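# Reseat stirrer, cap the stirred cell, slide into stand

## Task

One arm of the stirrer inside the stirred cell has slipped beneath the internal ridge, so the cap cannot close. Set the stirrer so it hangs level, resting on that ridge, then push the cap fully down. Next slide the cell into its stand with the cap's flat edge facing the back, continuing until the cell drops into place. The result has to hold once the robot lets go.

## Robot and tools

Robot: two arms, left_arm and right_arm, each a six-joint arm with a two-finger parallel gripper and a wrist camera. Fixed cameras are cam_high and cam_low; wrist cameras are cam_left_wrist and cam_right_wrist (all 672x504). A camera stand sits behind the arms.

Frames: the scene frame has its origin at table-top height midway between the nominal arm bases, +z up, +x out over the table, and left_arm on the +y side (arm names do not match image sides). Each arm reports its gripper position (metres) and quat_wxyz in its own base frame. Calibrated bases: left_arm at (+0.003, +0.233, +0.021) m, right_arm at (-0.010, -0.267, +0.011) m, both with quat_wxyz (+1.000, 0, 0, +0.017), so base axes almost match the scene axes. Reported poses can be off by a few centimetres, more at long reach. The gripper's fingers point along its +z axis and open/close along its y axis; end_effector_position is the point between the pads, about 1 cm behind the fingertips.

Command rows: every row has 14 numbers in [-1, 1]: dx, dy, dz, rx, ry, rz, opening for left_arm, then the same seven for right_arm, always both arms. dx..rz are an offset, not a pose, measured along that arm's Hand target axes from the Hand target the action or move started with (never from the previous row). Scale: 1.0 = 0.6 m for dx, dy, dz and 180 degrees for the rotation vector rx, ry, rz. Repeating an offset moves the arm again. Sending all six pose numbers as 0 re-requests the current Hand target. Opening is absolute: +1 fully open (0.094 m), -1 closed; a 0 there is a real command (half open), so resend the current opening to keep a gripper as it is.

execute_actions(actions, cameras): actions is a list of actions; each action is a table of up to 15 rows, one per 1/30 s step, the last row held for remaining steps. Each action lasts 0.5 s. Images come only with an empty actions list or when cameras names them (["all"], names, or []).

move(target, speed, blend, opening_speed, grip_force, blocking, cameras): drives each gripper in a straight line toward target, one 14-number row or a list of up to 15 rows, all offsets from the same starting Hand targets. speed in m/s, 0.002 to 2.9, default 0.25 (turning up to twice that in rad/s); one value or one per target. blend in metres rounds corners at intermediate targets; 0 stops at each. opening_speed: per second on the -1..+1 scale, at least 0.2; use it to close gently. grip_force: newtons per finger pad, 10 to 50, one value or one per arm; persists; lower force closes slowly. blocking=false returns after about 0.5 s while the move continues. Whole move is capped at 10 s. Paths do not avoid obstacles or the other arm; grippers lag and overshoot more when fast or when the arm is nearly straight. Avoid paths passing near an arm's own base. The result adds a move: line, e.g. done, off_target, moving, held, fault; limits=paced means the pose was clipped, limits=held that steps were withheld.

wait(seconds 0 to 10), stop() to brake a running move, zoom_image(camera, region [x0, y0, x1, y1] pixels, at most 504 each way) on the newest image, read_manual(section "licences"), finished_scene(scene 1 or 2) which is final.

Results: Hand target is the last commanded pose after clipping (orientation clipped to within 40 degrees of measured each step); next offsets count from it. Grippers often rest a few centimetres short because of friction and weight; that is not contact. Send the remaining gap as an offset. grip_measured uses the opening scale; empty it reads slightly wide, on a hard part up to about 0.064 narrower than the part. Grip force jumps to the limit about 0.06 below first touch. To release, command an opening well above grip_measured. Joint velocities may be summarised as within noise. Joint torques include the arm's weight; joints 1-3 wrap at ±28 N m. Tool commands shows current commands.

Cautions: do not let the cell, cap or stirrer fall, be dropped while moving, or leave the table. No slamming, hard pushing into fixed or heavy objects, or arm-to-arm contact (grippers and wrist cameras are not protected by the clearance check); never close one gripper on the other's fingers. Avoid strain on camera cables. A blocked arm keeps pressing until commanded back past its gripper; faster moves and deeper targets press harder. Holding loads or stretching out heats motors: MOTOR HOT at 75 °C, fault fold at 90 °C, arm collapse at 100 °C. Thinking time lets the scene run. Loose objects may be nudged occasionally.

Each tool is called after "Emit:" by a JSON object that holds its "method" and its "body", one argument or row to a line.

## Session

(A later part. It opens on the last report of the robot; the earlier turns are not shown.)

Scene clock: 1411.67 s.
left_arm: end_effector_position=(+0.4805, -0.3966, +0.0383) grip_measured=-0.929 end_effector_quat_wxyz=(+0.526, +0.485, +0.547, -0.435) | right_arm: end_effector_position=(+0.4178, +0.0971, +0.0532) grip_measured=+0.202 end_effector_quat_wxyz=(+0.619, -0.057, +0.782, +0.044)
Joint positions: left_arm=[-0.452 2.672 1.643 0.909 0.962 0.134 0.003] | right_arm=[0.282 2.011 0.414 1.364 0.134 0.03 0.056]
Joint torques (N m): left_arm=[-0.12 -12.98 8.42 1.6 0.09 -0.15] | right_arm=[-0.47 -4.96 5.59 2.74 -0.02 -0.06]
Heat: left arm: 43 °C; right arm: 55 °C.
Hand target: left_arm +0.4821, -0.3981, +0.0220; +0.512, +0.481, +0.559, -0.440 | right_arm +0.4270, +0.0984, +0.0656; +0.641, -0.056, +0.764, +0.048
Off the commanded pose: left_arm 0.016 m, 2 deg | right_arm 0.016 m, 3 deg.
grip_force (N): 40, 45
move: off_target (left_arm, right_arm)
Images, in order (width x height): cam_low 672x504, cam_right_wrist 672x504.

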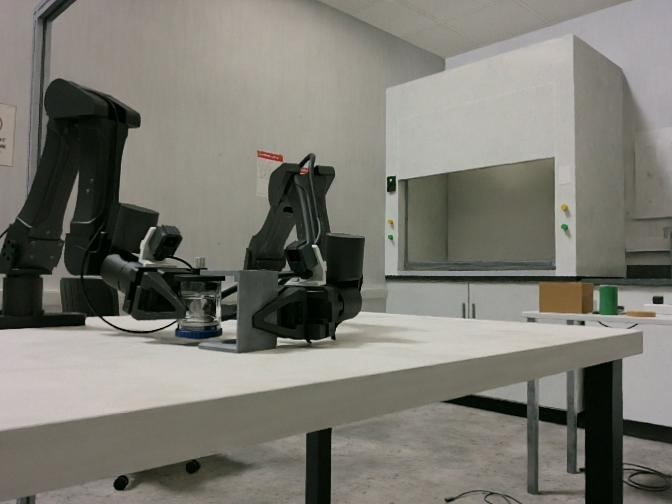

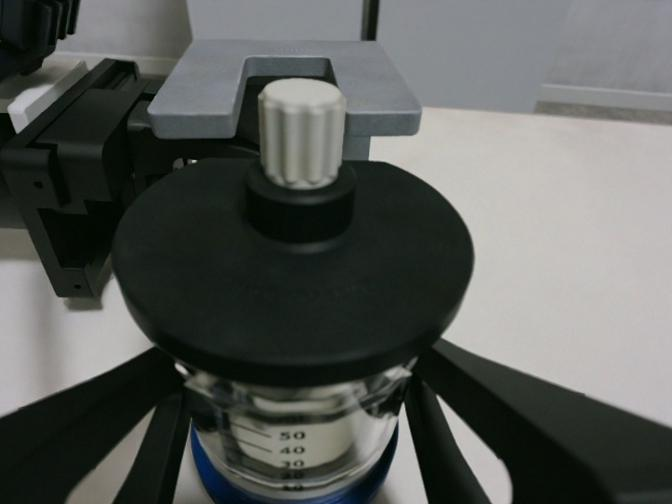

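Emit:
{"method": "move", "body": {
  "target": [0,0,0,0,0,0,-1,0.0,0.0095,0.0,0,0.0,0,0.05],
  "speed": 0.03,
  "cameras": ["cam_right_wrist"]
}}

Emit:
{"method": "zoom_image", "body": {
  "camera": "cam_right_wrist",
  "region": [120, 0, 480, 260]
}}

Scene clock: 1416.43 s.
left_arm: end_effector_position=(+0.4805, -0.3966, +0.0383) grip_measured=-0.929 end_effector_quat_wxyz=(+0.526, +0.485, +0.547, -0.435) | right_arm: end_effector_position=(+0.4168, +0.1008, +0.0532) grip_measured=+0.202 end_effector_quat_wxyz=(+0.619, -0.060, +0.782, +0.046)
Joint positions: left_arm=[-0.452 2.672 1.643 0.909 0.962 0.134 0.003] | right_arm=[0.293 2.011 0.414 1.364 0.137 0.03 0.056]
Joint torques (N m): left_arm=[-0.05 -12.89 8.5 1.6 0.1 -0.16] | right_arm=[0.5 -4.92 5.85 2.7 0.11 -0.01]
Heat: left arm: 43 °C; right arm: 55 °C.
Hand target: left_arm +0.4821, -0.3981, +0.0220; +0.512, +0.481, +0.559, -0.440 | right_arm +0.4262, +0.1041, +0.0656; +0.641, -0.056, +0.764, +0.048
Off the commanded pose: left_arm 0.016 m, 2 deg | right_arm 0.016 m, 3 deg.
grip_force (N): 40, 45
move: off_target (left_arm, right_arm)
Images, in order (width x height): cam_right_wrist 672x504.

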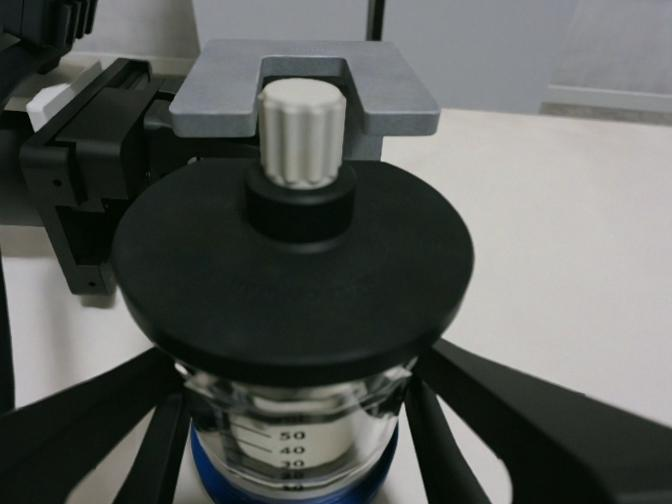

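Scaled by 1.400 from the camera's 672x504 image, which has a finer 960x720 frame.

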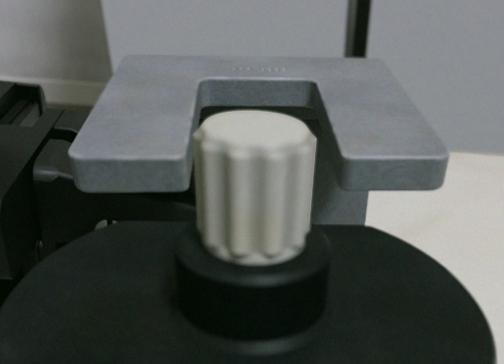

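Emit:
{"method": "move", "body": {
  "target": [0,0,0,0,0,0,-1,0.0,-0.006,0.0,0,0.0,0,0.05],
  "speed": 0.03,
  "cameras": ["cam_right_wrist"]
}}

Emit:
{"method": "zoom_image", "body": {
  "camera": "cam_right_wrist",
  "region": [120, 0, 480, 260]
}}

Scene clock: 1426.30 s.
left_arm: end_effector_position=(+0.4805, -0.3966, +0.0383) grip_measured=-0.929 end_effector_quat_wxyz=(+0.526, +0.485, +0.547, -0.435) | right_arm: end_effector_position=(+0.4169, +0.1007, +0.0532) grip_measured=+0.202 end_effector_quat_wxyz=(+0.619, -0.060, +0.782, +0.046)
Joint positions: left_arm=[-0.452 2.672 1.643 0.909 0.962 0.134 0.003] | right_arm=[0.293 2.011 0.414 1.364 0.138 0.03 0.056]
Joint torques (N m): left_arm=[-0.03 -12.88 8.46 1.6 0.09 -0.15] | right_arm=[-0.73 -4.93 5.7 2.72 0 -0.04]
Heat: left arm: 43 °C; right arm: 55 °C.
Hand target: left_arm +0.4821, -0.3981, +0.0220; +0.512, +0.481, +0.559, -0.440 | right_arm +0.4267, +0.1005, +0.0656; +0.641, -0.056, +0.764, +0.048
Off the commanded pose: left_arm 0.016 m, 2 deg | right_arm 0.016 m, 3 deg.
grip_force (N): 40, 45
move: off_target (left_arm, right_arm)
Images, in order (width x height): cam_right_wrist 672x504.

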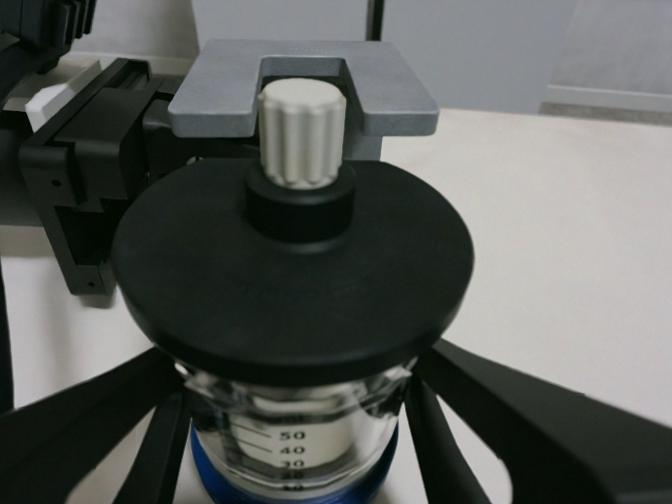

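Scaled by 1.400 from the camera's 672x504 image, which has a finer 960x720 frame.

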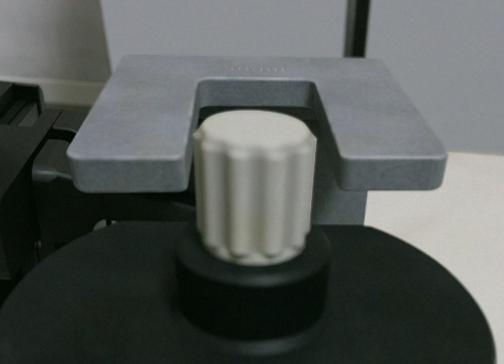

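Emit:
{"method": "move", "body": {
  "target": [0,0,0,0,0,0,-1,0.0,-0.0014,0.0,0,0.0,0,0.05],
  "speed": 0.02,
  "cameras": ["cam_right_wrist"]
}}

Emit:
{"method": "zoom_image", "body": {
  "camera": "cam_right_wrist",
  "region": [120, 0, 480, 260]
}}

Scene clock: 1429.33 s.
left_arm: end_effector_position=(+0.4805, -0.3966, +0.0383) grip_measured=-0.929 end_effector_quat_wxyz=(+0.526, +0.485, +0.547, -0.435) | right_arm: end_effector_position=(+0.4174, +0.0985, +0.0532) grip_measured=+0.202 end_effector_quat_wxyz=(+0.619, -0.058, +0.782, +0.044)
Joint positions: left_arm=[-0.452 2.672 1.643 0.909 0.962 0.134 0.003] | right_arm=[0.287 2.011 0.414 1.364 0.138 0.03 0.056]
Joint torques (N m): left_arm=[-0.13 -12.93 8.51 1.6 0.1 -0.15] | right_arm=[-0.51 -4.94 5.64 2.72 -0.03 -0.05]
Heat: left arm: 43 °C; right arm: 55 °C.
Hand target: left_arm +0.4821, -0.3981, +0.0220; +0.512, +0.481, +0.559, -0.440 | right_arm +0.4268, +0.0996, +0.0656; +0.641, -0.056, +0.764, +0.048
Off the commanded pose: left_arm 0.016 m, 2 deg | right_arm 0.016 m, 3 deg.
grip_force (N): 40, 45
move: off_target (left_arm, right_arm)
Images, in order (width x height): cam_right_wrist 672x504.

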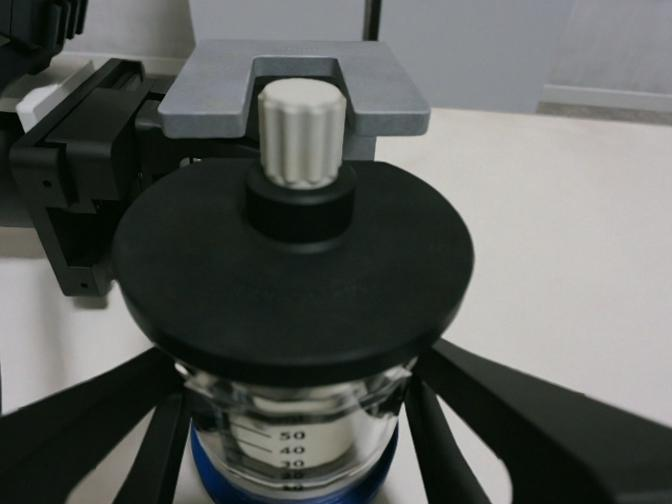

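Scaled by 1.400 from the camera's 672x504 image, which has a finer 960x720 frame.

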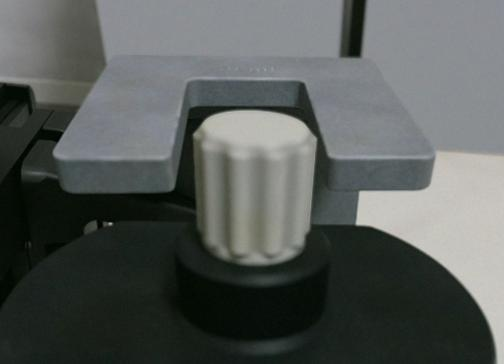

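Emit:
{"method": "move", "body": {
  "target": [0,0,0,0,0,0,-1,0.002,0.001,0.0165,0,0.0,0,0.05],
  "speed": 0.03,
  "cameras": ["cam_right_wrist","cam_low","cam_left_wrist"]
}}

Emit:
{"method": "zoom_image", "body": {
  "camera": "cam_right_wrist",
  "region": [120, 0, 480, 260]
}}

Emit:
{"method": "zoom_image", "body": {
  "camera": "cam_low",
  "region": [150, 250, 290, 370]
}}

Scene clock: 1437.57 s.
left_arm: end_effector_position=(+0.4805, -0.3966, +0.0383) grip_measured=-0.929 end_effector_quat_wxyz=(+0.526, +0.485, +0.547, -0.435) | right_arm: end_effector_position=(+0.4277, +0.1007, +0.0532) grip_measured=+0.202 end_effector_quat_wxyz=(+0.623, -0.057, +0.778, +0.045)
Joint positions: left_arm=[-0.452 2.672 1.643 0.909 0.962 0.134 0.003] | right_arm=[0.285 2.041 0.455 1.364 0.136 0.03 0.056]
Joint torques (N m): left_arm=[-0.01 -12.9 8.46 1.58 0.09 -0.15] | right_arm=[-0.5 -5.22 5.68 2.62 -0.03 -0.05]
Heat: left arm: 43 °C; right arm: 54 °C.
Hand target: left_arm +0.4821, -0.3981, +0.0220; +0.512, +0.481, +0.559, -0.440 | right_arm +0.4362, +0.1016, +0.0627; +0.641, -0.056, +0.764, +0.048
Off the commanded pose: left_arm 0.016 m, 2 deg | right_arm 0.013 m, 3 deg.
grip_force (N): 40, 45
move: off_target (left_arm, right_arm)
Images, in order (width x height): cam_low 672x504, cam_left_wrist 672x504, cam_right_wrist 672x504.

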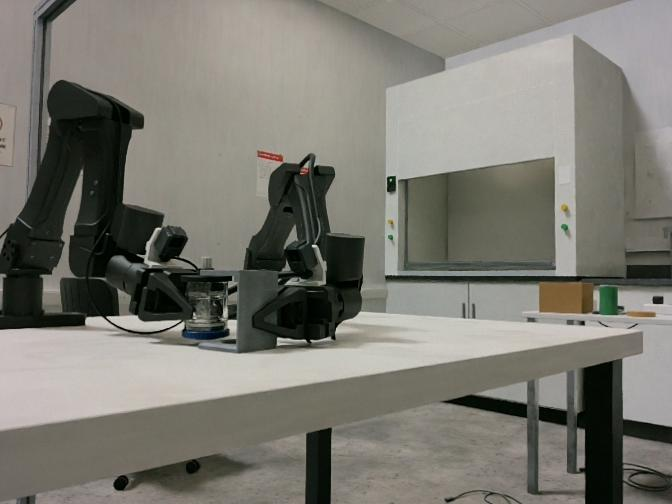

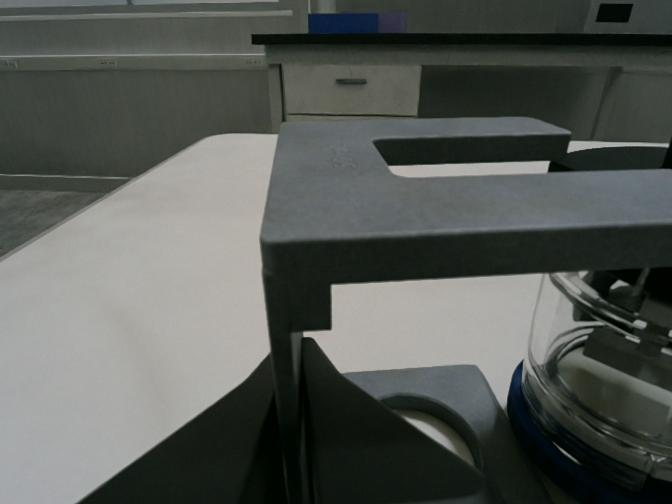

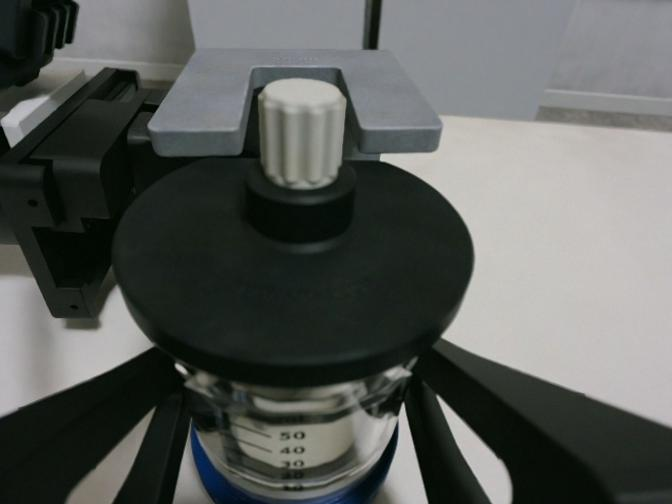

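Scaled by 1.400 from the camera's 672x504 image, which has a finer 960x720 frame.

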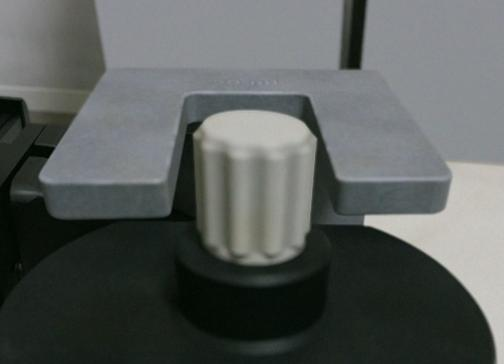

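Scaled by 3.600 from the camera's 672x504 image, which has a finer 960x720 frame.

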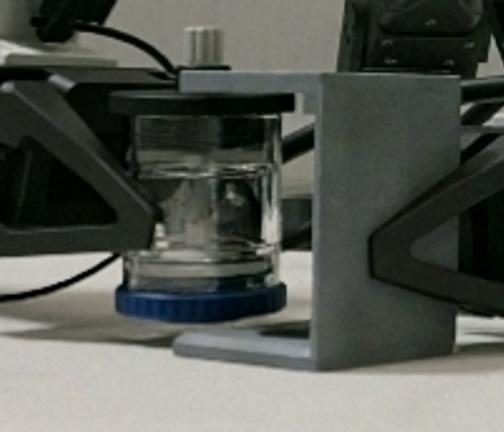

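Emit:
{"method": "move", "body": {
  "target": [0,0,0,0,0,0,-1,0.002,0.0005,0.0165,0,0.0,0,0.05],
  "speed": 0.03,
  "cameras": ["cam_right_wrist","cam_low","cam_left_wrist"]
}}

Emit:
{"method": "zoom_image", "body": {
  "camera": "cam_right_wrist",
  "region": [120, 0, 480, 260]
}}

Emit:
{"method": "zoom_image", "body": {
  "camera": "cam_low",
  "region": [150, 250, 290, 370]
}}

Scene clock: 1443.20 s.
left_arm: end_effector_position=(+0.4805, -0.3966, +0.0383) grip_measured=-0.929 end_effector_quat_wxyz=(+0.526, +0.485, +0.547, -0.435) | right_arm: end_effector_position=(+0.4374, +0.1026, +0.0520) grip_measured=+0.202 end_effector_quat_wxyz=(+0.626, -0.056, +0.776, +0.046)
Joint positions: left_arm=[-0.452 2.672 1.643 0.909 0.962 0.134 0.003] | right_arm=[0.281 2.069 0.495 1.359 0.132 0.03 0.056]
Joint torques (N m): left_arm=[-0.08 -12.93 8.5 1.59 0.08 -0.15] | right_arm=[-0.54 -5.42 5.78 2.56 -0.03 -0.06]
Heat: left arm: 43 °C; right arm: 54 °C.
Hand target: left_arm +0.4821, -0.3981, +0.0220; +0.512, +0.481, +0.559, -0.440 | right_arm +0.4456, +0.1033, +0.0598; +0.641, -0.056, +0.764, +0.048
Off the commanded pose: left_arm 0.016 m, 2 deg | right_arm 0.011 m, 2 deg.
grip_force (N): 40, 45
move: off_target (left_arm, right_arm)
Images, in order (width x height): cam_low 672x504, cam_left_wrist 672x504, cam_right_wrist 672x504.

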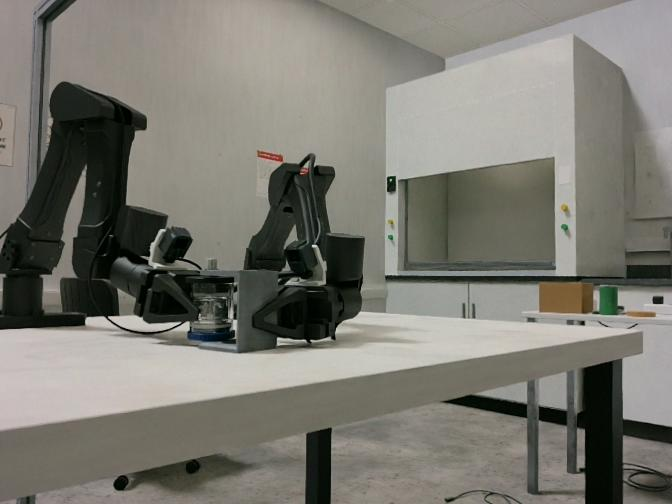

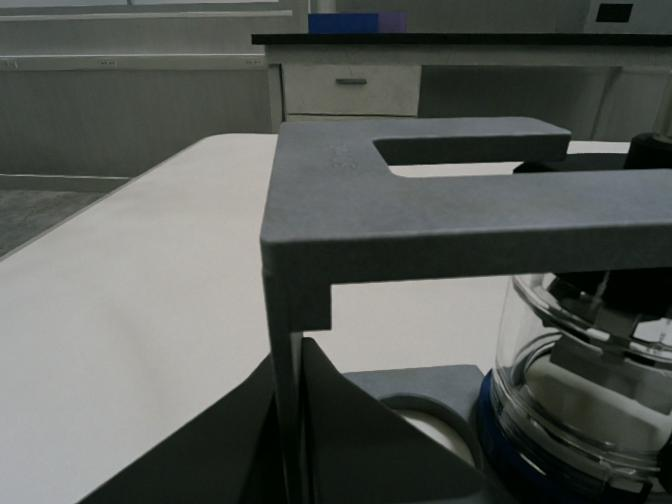

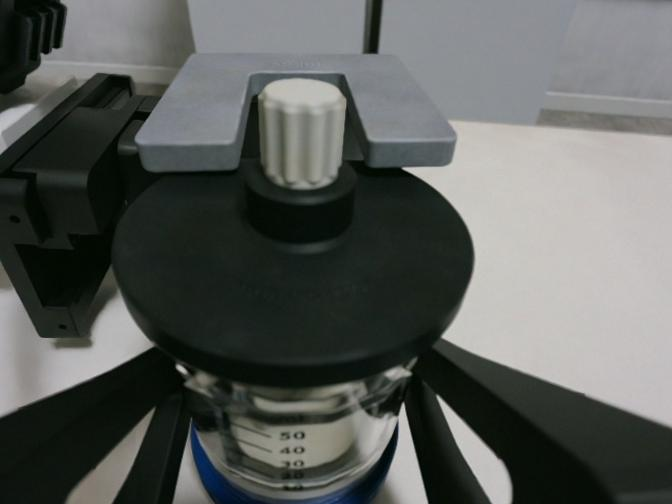

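Scaled by 1.400 from the camera's 672x504 image, which has a finer 960x720 frame.

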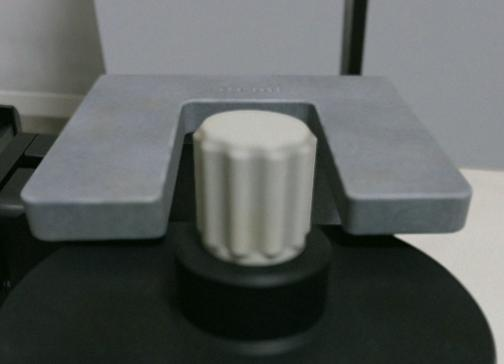

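Scaled by 3.600 from the camera's 672x504 image, which has a finer 960x720 frame.

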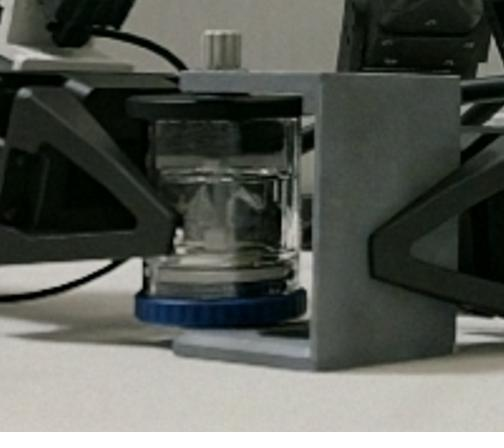

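Emit:
{"method": "move", "body": {
  "target": [0,0,0,0,0,0,-1,-0.002,0.0005,0.0165,0,0.0,0,0.05],
  "speed": 0.03,
  "cameras": ["cam_right_wrist","cam_low","cam_left_wrist"]
}}

Emit:
{"method": "zoom_image", "body": {
  "camera": "cam_right_wrist",
  "region": [120, 0, 480, 260]
}}

Emit:
{"method": "zoom_image", "body": {
  "camera": "cam_low",
  "region": [150, 250, 290, 370]
}}

Scene clock: 1448.17 s.
left_arm: end_effector_position=(+0.4843, -0.3958, +0.0386) grip_measured=-0.929 end_effector_quat_wxyz=(+0.530, +0.481, +0.551, -0.429) | right_arm: end_effector_position=(+0.4465, +0.1053, +0.0529) grip_measured=+0.202 end_effector_quat_wxyz=(+0.628, -0.057, +0.775, +0.048)
Joint positions: left_arm=[-0.451 2.672 1.645 0.908 0.944 0.134 0.003] | right_arm=[0.279 2.084 0.533 1.341 0.127 0.029 0.056]
Joint torques (N m): left_arm=[-0.24 -12.88 8.43 1.61 0.28 -0.15] | right_arm=[-0.65 -5.49 6.23 2.48 0 -0.06]
Heat: left arm: 43 °C; right arm: 54 °C.
Hand target: left_arm +0.4820, -0.3982, +0.0220; +0.512, +0.481, +0.559, -0.440 | right_arm +0.4554, +0.1051, +0.0592; +0.641, -0.056, +0.764, +0.048
Off the commanded pose: left_arm 0.017 m, 3 deg | right_arm 0.011 m, 2 deg.
grip_force (N): 40, 45
move: off_target (left_arm, right_arm)
Images, in order (width x height): cam_low 672x504, cam_left_wrist 672x504, cam_right_wrist 672x504.

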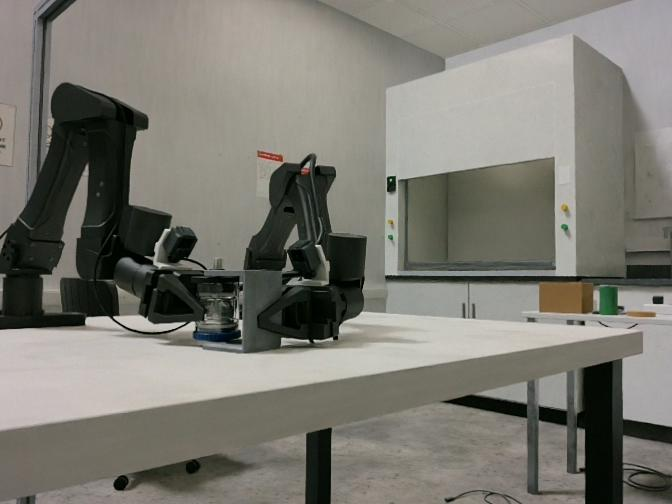

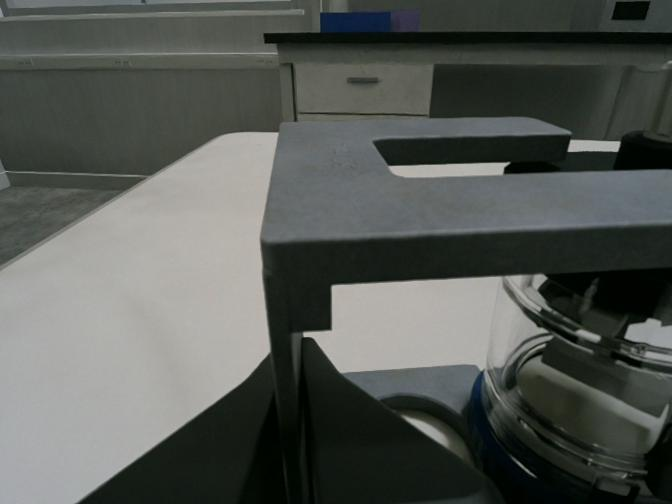

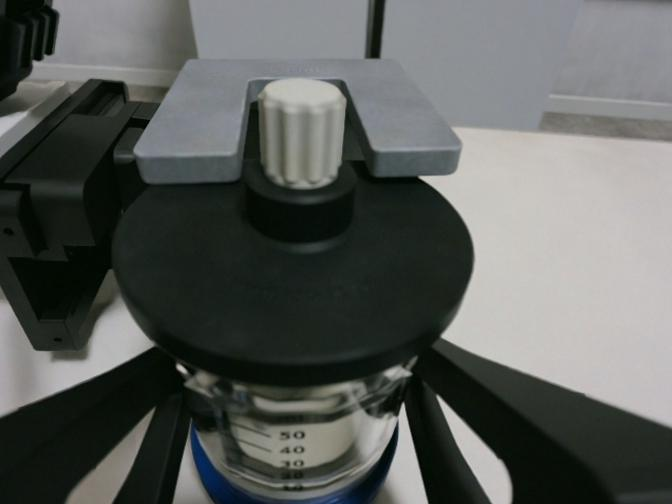

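Scaled by 1.400 from the camera's 672x504 image, which has a finer 960x720 frame.

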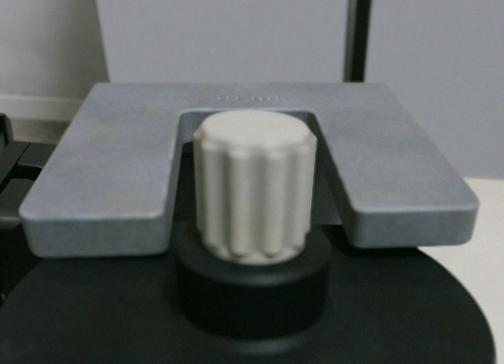

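Scaled by 3.600 from the camera's 672x504 image, which has a finer 960x720 frame.

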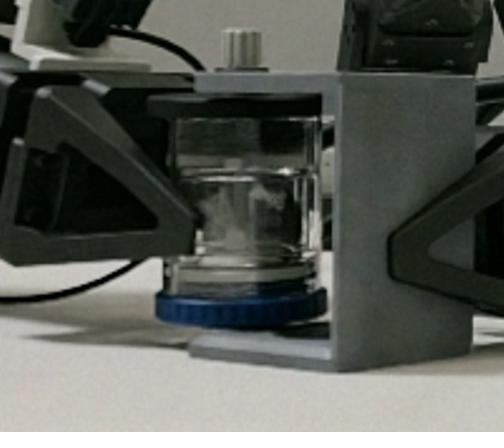

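Emit:
{"method": "zoom_image", "body": {
  "camera": "cam_left_wrist",
  "region": [330, 250, 672, 504]
}}

Emit:
{"method": "zoom_image", "body": {
  "camera": "cam_low",
  "region": [185, 315, 250, 360]
}}

Emit:
{"method": "zoom_image", "body": {
  "camera": "cam_low",
  "region": [185, 260, 250, 305]
}}

Scaled by 1.474 from the camera's 672x504 image, which has a finer 960x720 frame.

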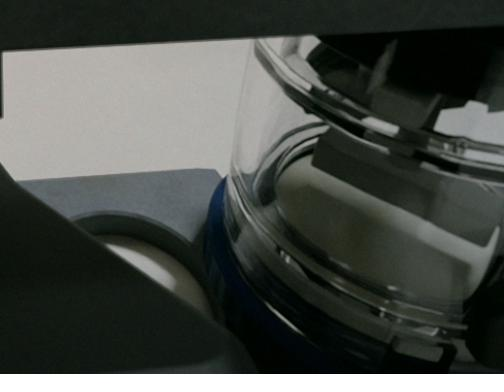

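Scaled by 7.754 from the camera's 672x504 image, which has a finer 960x720 frame.

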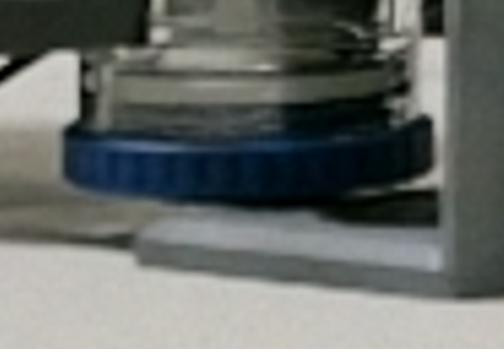

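Scaled by 7.754 from the camera's 672x504 image, which has a finer 960x720 frame.

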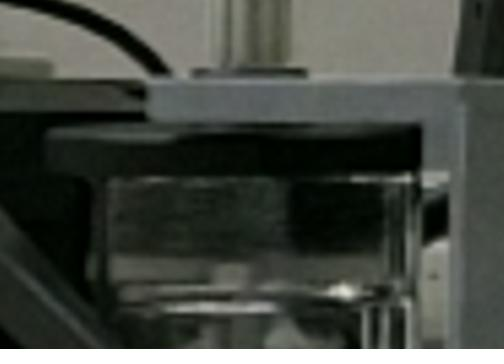

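Emit:
{"method": "move", "body": {
  "target": [0,0,0,0,0,0,-1,-0.003,0.0005,0.013,0,0.008,0,0.05],
  "speed": 0.03,
  "cameras": ["cam_right_wrist","cam_low","cam_left_wrist","cam_high"]
}}

Emit:
{"method": "zoom_image", "body": {
  "camera": "cam_right_wrist",
  "region": [120, 0, 480, 260]
}}

Emit:
{"method": "zoom_image", "body": {
  "camera": "cam_low",
  "region": [150, 250, 290, 370]
}}

Emit:
{"method": "zoom_image", "body": {
  "camera": "cam_high",
  "region": [210, 270, 300, 380]
}}

Scene clock: 1465.83 s.
left_arm: end_effector_position=(+0.4915, -0.3926, +0.0391) grip_measured=-0.929 end_effector_quat_wxyz=(+0.537, +0.474, +0.557, -0.420) | right_arm: end_effector_position=(+0.4547, +0.1070, +0.0527) grip_measured=+0.202 end_effector_quat_wxyz=(+0.624, -0.058, +0.778, +0.047)
Joint positions: left_arm=[-0.446 2.672 1.648 0.907 0.919 0.134 0.003] | right_arm=[0.277 2.084 0.57 1.292 0.125 0.029 0.056]
Joint torques (N m): left_arm=[-0.68 -12.98 8.18 1.64 0.58 -0.16] | right_arm=[-0.69 -6.94 6.43 2.13 -0.03 -0.03]
Heat: left arm: 43 °C; right arm: 53 °C.
Hand target: left_arm +0.4820, -0.3982, +0.0220; +0.512, +0.481, +0.559, -0.441 | right_arm +0.4633, +0.1065, +0.0596; +0.632, -0.056, +0.772, +0.047
Off the commanded pose: left_arm 0.020 m, 4 deg | right_arm 0.011 m, 1 deg.
grip_force (N): 40, 45
move: off_target (left_arm, right_arm)

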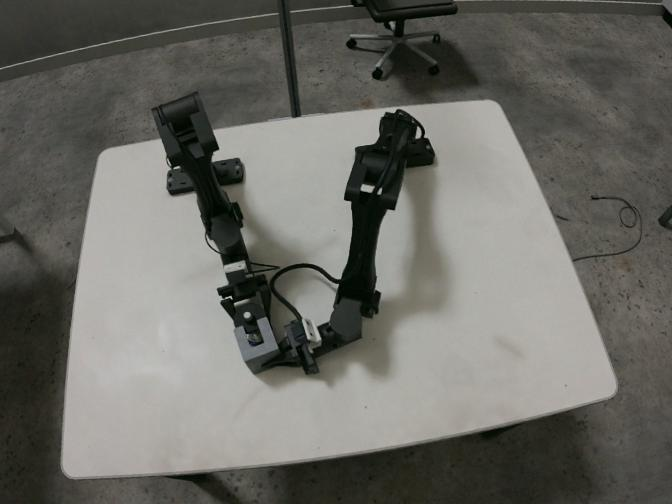

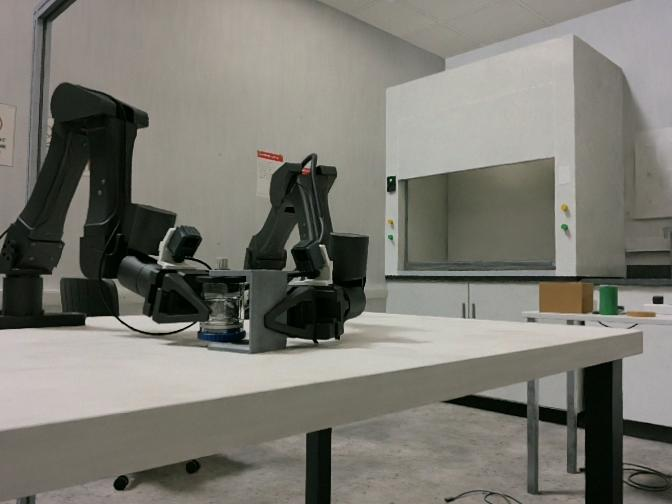

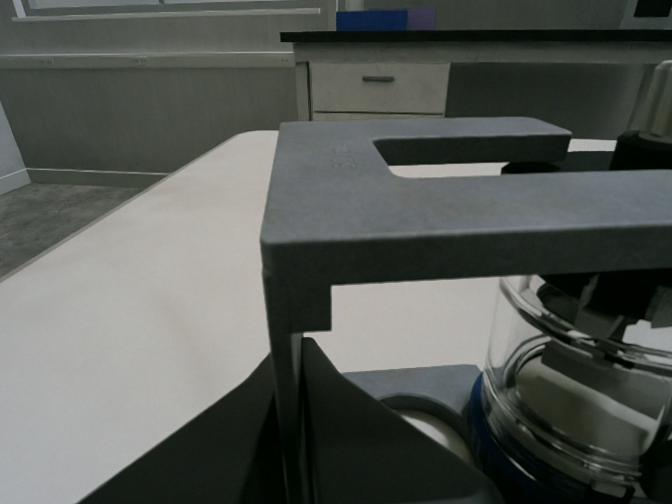

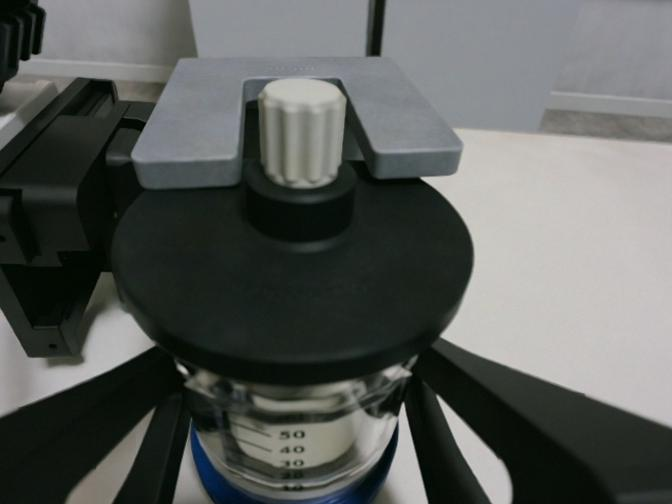

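Scaled by 1.400 from the camera's 672x504 image, which has a finer 960x720 frame.

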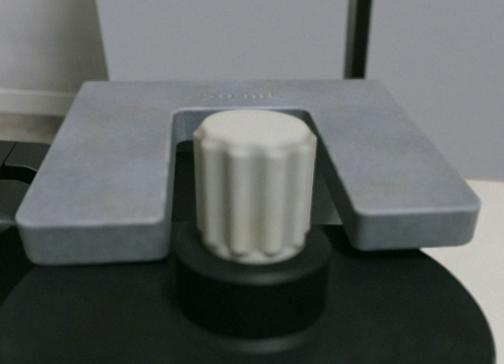

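Scaled by 3.600 from the camera's 672x504 image, which has a finer 960x720 frame.

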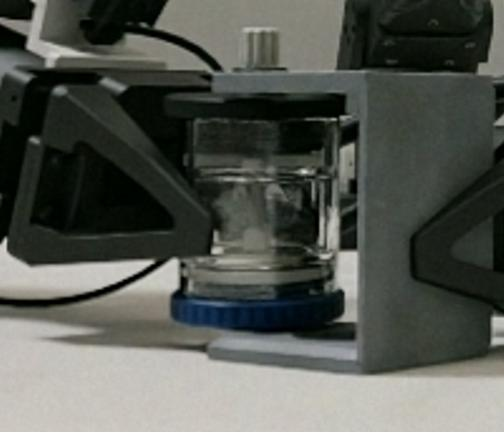

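Scaled by 4.582 from the camera's 672x504 image, which has a finer 960x720 frame.

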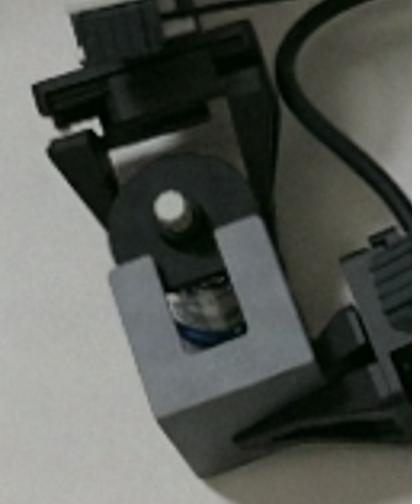

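Emit:
{"method": "move", "body": {
  "target": [0,0,0,0,0,0,-1,-0.02,0.0,-0.015,0,0.0,0,0.05],
  "speed": 0.03,
  "cameras": ["cam_low"]
}}

Scene clock: 1489.93 s.
left_arm: end_effector_position=(+0.4910, -0.3927, +0.0390) grip_measured=-0.929 end_effector_quat_wxyz=(+0.536, +0.474, +0.557, -0.421) | right_arm: end_effector_position=(+0.4535, +0.1066, +0.0524) grip_measured=+0.202 end_effector_quat_wxyz=(+0.613, -0.059, +0.786, +0.045)
Joint positions: left_arm=[-0.446 2.672 1.648 0.906 0.921 0.134 0.003] | right_arm=[0.277 2.054 0.57 1.236 0.125 0.029 0.056]
Joint torques (N m): left_arm=[-0.65 -12.98 8.18 1.64 0.55 -0.16] | right_arm=[-0.44 -10.19 4.27 2.21 0 -0.02]
Heat: left arm: 43 °C; right arm: 52 °C.
Hand target: left_arm +0.4820, -0.3982, +0.0219; +0.512, +0.481, +0.559, -0.441 | right_arm +0.4569, +0.1055, +0.0732; +0.632, -0.056, +0.772, +0.047
Off the commanded pose: left_arm 0.020 m, 4 deg | right_arm 0.021 m, 3 deg.
grip_force (N): 40, 45
move: off_target (left_arm, right_arm)
Images, in order (width x height): cam_low 672x504.

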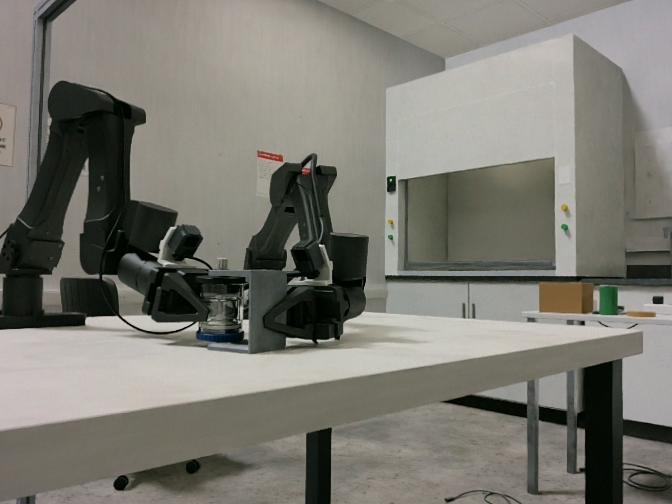

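Emit:
{"method": "move", "body": {
  "target": [0,0,0,0,0,0,-1,-0.0085,0.0,-0.002,0,-0.008,0,0.05],
  "speed": 0.03,
  "cameras": ["cam_low"]
}}

Emit:
{"method": "zoom_image", "body": {
  "camera": "cam_low",
  "region": [150, 250, 290, 370]
}}

Scene clock: 1494.27 s.
left_arm: end_effector_position=(+0.4910, -0.3927, +0.0390) grip_measured=-0.929 end_effector_quat_wxyz=(+0.536, +0.474, +0.557, -0.421) | right_arm: end_effector_position=(+0.4535, +0.1066, +0.0526) grip_measured=+0.202 end_effector_quat_wxyz=(+0.614, -0.059, +0.786, +0.045)
Joint positions: left_arm=[-0.446 2.672 1.648 0.906 0.921 0.134 0.003] | right_arm=[0.277 2.054 0.57 1.236 0.125 0.029 0.056]
Joint torques (N m): left_arm=[-0.65 -12.96 8.14 1.64 0.55 -0.16] | right_arm=[-0.39 -9.98 3.86 2.58 0.01 -0.05]
Heat: left arm: 43 °C; right arm: 53 °C.
Hand target: left_arm +0.4820, -0.3982, +0.0219; +0.512, +0.481, +0.559, -0.441 | right_arm +0.4567, +0.1055, +0.0784; +0.641, -0.056, +0.764, +0.048
Off the commanded pose: left_arm 0.020 m, 4 deg | right_arm 0.026 m, 4 deg.
grip_force (N): 40, 45
move: off_target (left_arm, right_arm)
Images, in order (width x height): cam_low 672x504.

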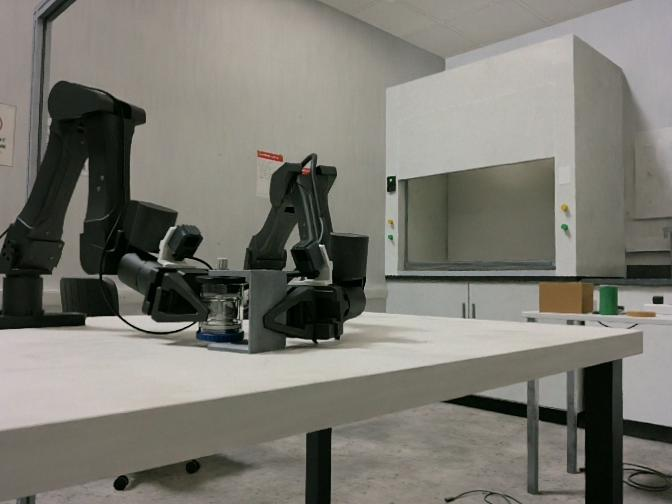

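Scaled by 3.600 from the camera's 672x504 image, which has a finer 960x720 frame.

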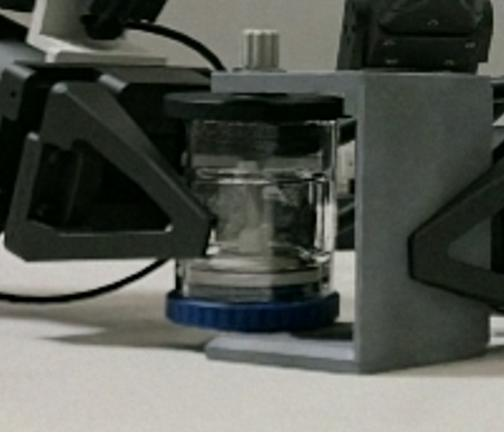

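Emit:
{"method": "move", "body": {
  "target": [0,0,0,0,0,0,-1,-0.007,0.0,-0.002,0,-0.003,0,0.05],
  "speed": 0.02,
  "cameras": ["cam_low"]
}}

Emit:
{"method": "zoom_image", "body": {
  "camera": "cam_low",
  "region": [150, 250, 290, 370]
}}

Scene clock: 1497.27 s.
left_arm: end_effector_position=(+0.4909, -0.3927, +0.0390) grip_measured=-0.929 end_effector_quat_wxyz=(+0.536, +0.475, +0.557, -0.421) | right_arm: end_effector_position=(+0.4536, +0.1067, +0.0531) grip_measured=+0.202 end_effector_quat_wxyz=(+0.614, -0.059, +0.786, +0.045)
Joint positions: left_arm=[-0.446 2.672 1.648 0.906 0.922 0.134 0.003] | right_arm=[0.277 2.052 0.57 1.236 0.125 0.029 0.056]
Joint torques (N m): left_arm=[-0.76 -12.9 8.14 1.64 0.55 -0.15] | right_arm=[-0.38 -10.66 3.6 2.59 0.03 -0.07]
Heat: left arm: 43 °C; right arm: 53 °C.
Hand target: left_arm +0.4819, -0.3982, +0.0220; +0.512, +0.481, +0.559, -0.441 | right_arm +0.4563, +0.1054, +0.0827; +0.645, -0.056, +0.761, +0.048
Off the commanded pose: left_arm 0.020 m, 4 deg | right_arm 0.030 m, 5 deg.
grip_force (N): 40, 45
move: off_target (left_arm, right_arm)
Images, in order (width x height): cam_low 672x504.

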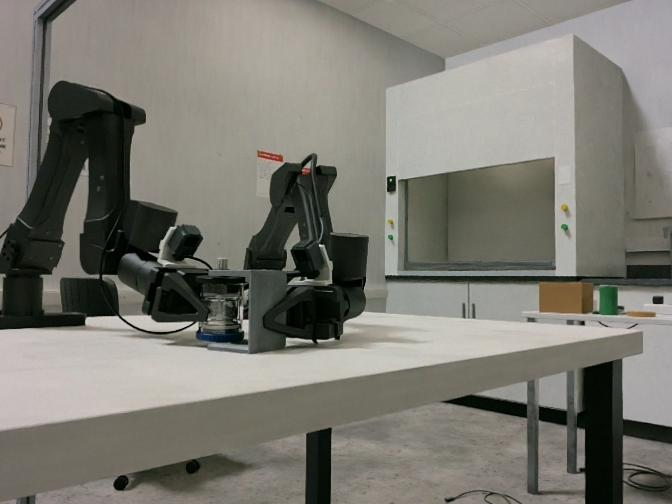

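Scaled by 3.600 from the camera's 672x504 image, which has a finer 960x720 frame.

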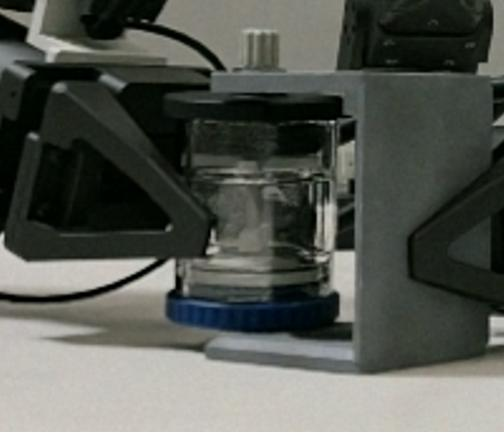

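Emit:
{"method": "move", "body": {
  "target": [0,0,0,0,0,0,-1,0.009,0.0,-0.022,0,0.0,0,0.05],
  "speed": 0.03,
  "cameras": ["cam_low"]
}}

Emit:
{"method": "zoom_image", "body": {
  "camera": "cam_low",
  "region": [150, 250, 290, 370]
}}

Scene clock: 1505.20 s.
left_arm: end_effector_position=(+0.4880, -0.3941, +0.0388) grip_measured=-0.929 end_effector_quat_wxyz=(+0.532, +0.478, +0.555, -0.425) | right_arm: end_effector_position=(+0.4401, +0.1028, +0.0512) grip_measured=+0.202 end_effector_quat_wxyz=(+0.614, -0.059, +0.786, +0.045)
Joint positions: left_arm=[-0.448 2.672 1.648 0.904 0.934 0.134 0.003] | right_arm=[0.277 2.038 0.512 1.28 0.125 0.029 0.056]
Joint torques (N m): left_arm=[-0.46 -12.97 8.16 1.67 0.4 -0.14] | right_arm=[0.14 -9.99 3.36 2.66 0.08 -0.05]
Heat: left arm: 43 °C; right arm: 55 °C.
Hand target: left_arm +0.4821, -0.3981, +0.0219; +0.512, +0.481, +0.560, -0.440 | right_arm +0.4425, +0.1034, +0.0795; +0.645, -0.056, +0.761, +0.048
Off the commanded pose: left_arm 0.018 m, 3 deg | right_arm 0.028 m, 5 deg.
grip_force (N): 40, 45
move: off_target (left_arm, right_arm)
Images, in order (width x height): cam_low 672x504.

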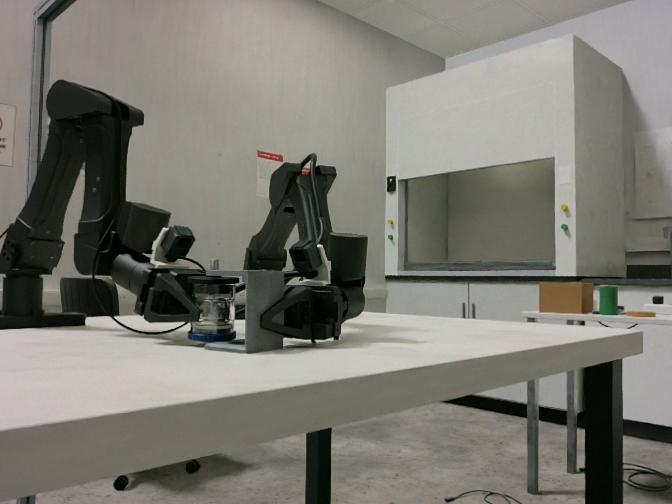

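Scaled by 3.600 from the camera's 672x504 image, which has a finer 960x720 frame.

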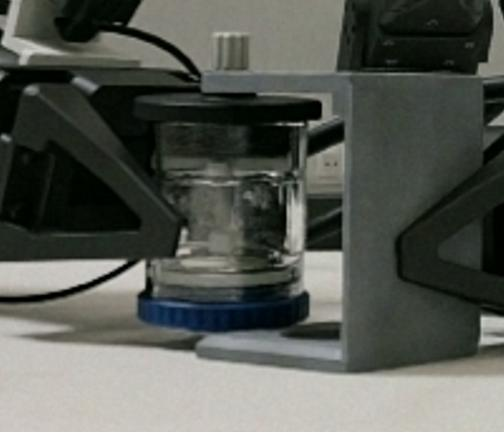

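Emit:
{"method": "move", "body": {
  "target": [0,0,0,0,0,0,-1,-0.006,0.0,0,0,0.0,0,0.05],
  "speed": 0.02,
  "cameras": ["cam_low"]
}}

Emit:
{"method": "zoom_image", "body": {
  "camera": "cam_low",
  "region": [150, 250, 290, 370]
}}

Scene clock: 1508.83 s.
left_arm: end_effector_position=(+0.4879, -0.3941, +0.0388) grip_measured=-0.929 end_effector_quat_wxyz=(+0.532, +0.478, +0.554, -0.425) | right_arm: end_effector_position=(+0.4404, +0.1029, +0.0542) grip_measured=+0.202 end_effector_quat_wxyz=(+0.615, -0.059, +0.785, +0.045)
Joint positions: left_arm=[-0.448 2.672 1.648 0.904 0.934 0.134 0.003] | right_arm=[0.277 2.026 0.512 1.27 0.125 0.029 0.056]
Joint torques (N m): left_arm=[-0.42 -12.94 8.17 1.65 0.41 -0.14] | right_arm=[0.13 -10.33 3.67 2.56 0.07 -0.05]
Heat: left arm: 43 °C; right arm: 55 °C.
Hand target: left_arm +0.4820, -0.3982, +0.0220; +0.512, +0.481, +0.559, -0.440 | right_arm +0.4431, +0.1035, +0.0832; +0.645, -0.056, +0.761, +0.048
Off the commanded pose: left_arm 0.018 m, 3 deg | right_arm 0.029 m, 4 deg.
grip_force (N): 40, 45
move: off_target (left_arm, right_arm)
Images, in order (width x height): cam_low 672x504.

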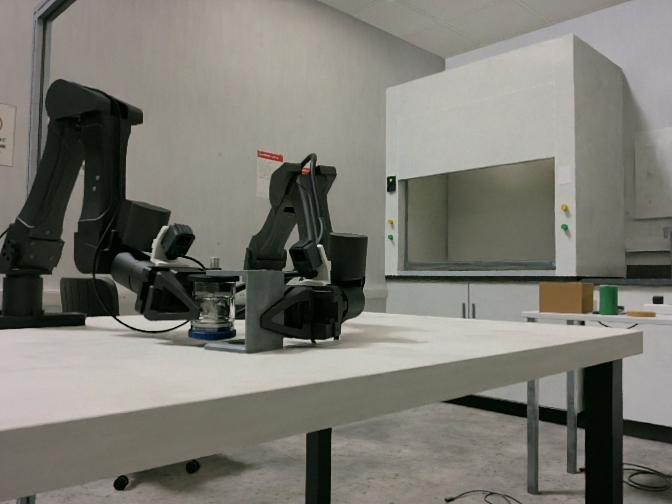

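Scaled by 3.600 from the camera's 672x504 image, which has a finer 960x720 frame.

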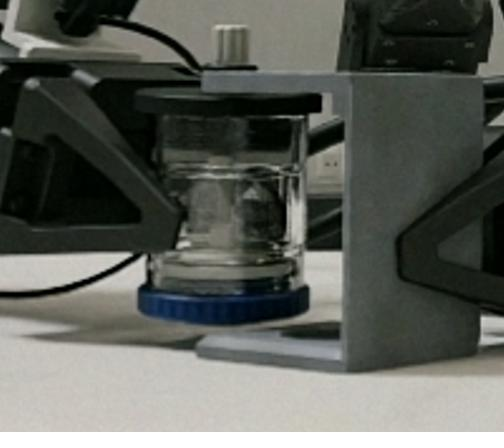

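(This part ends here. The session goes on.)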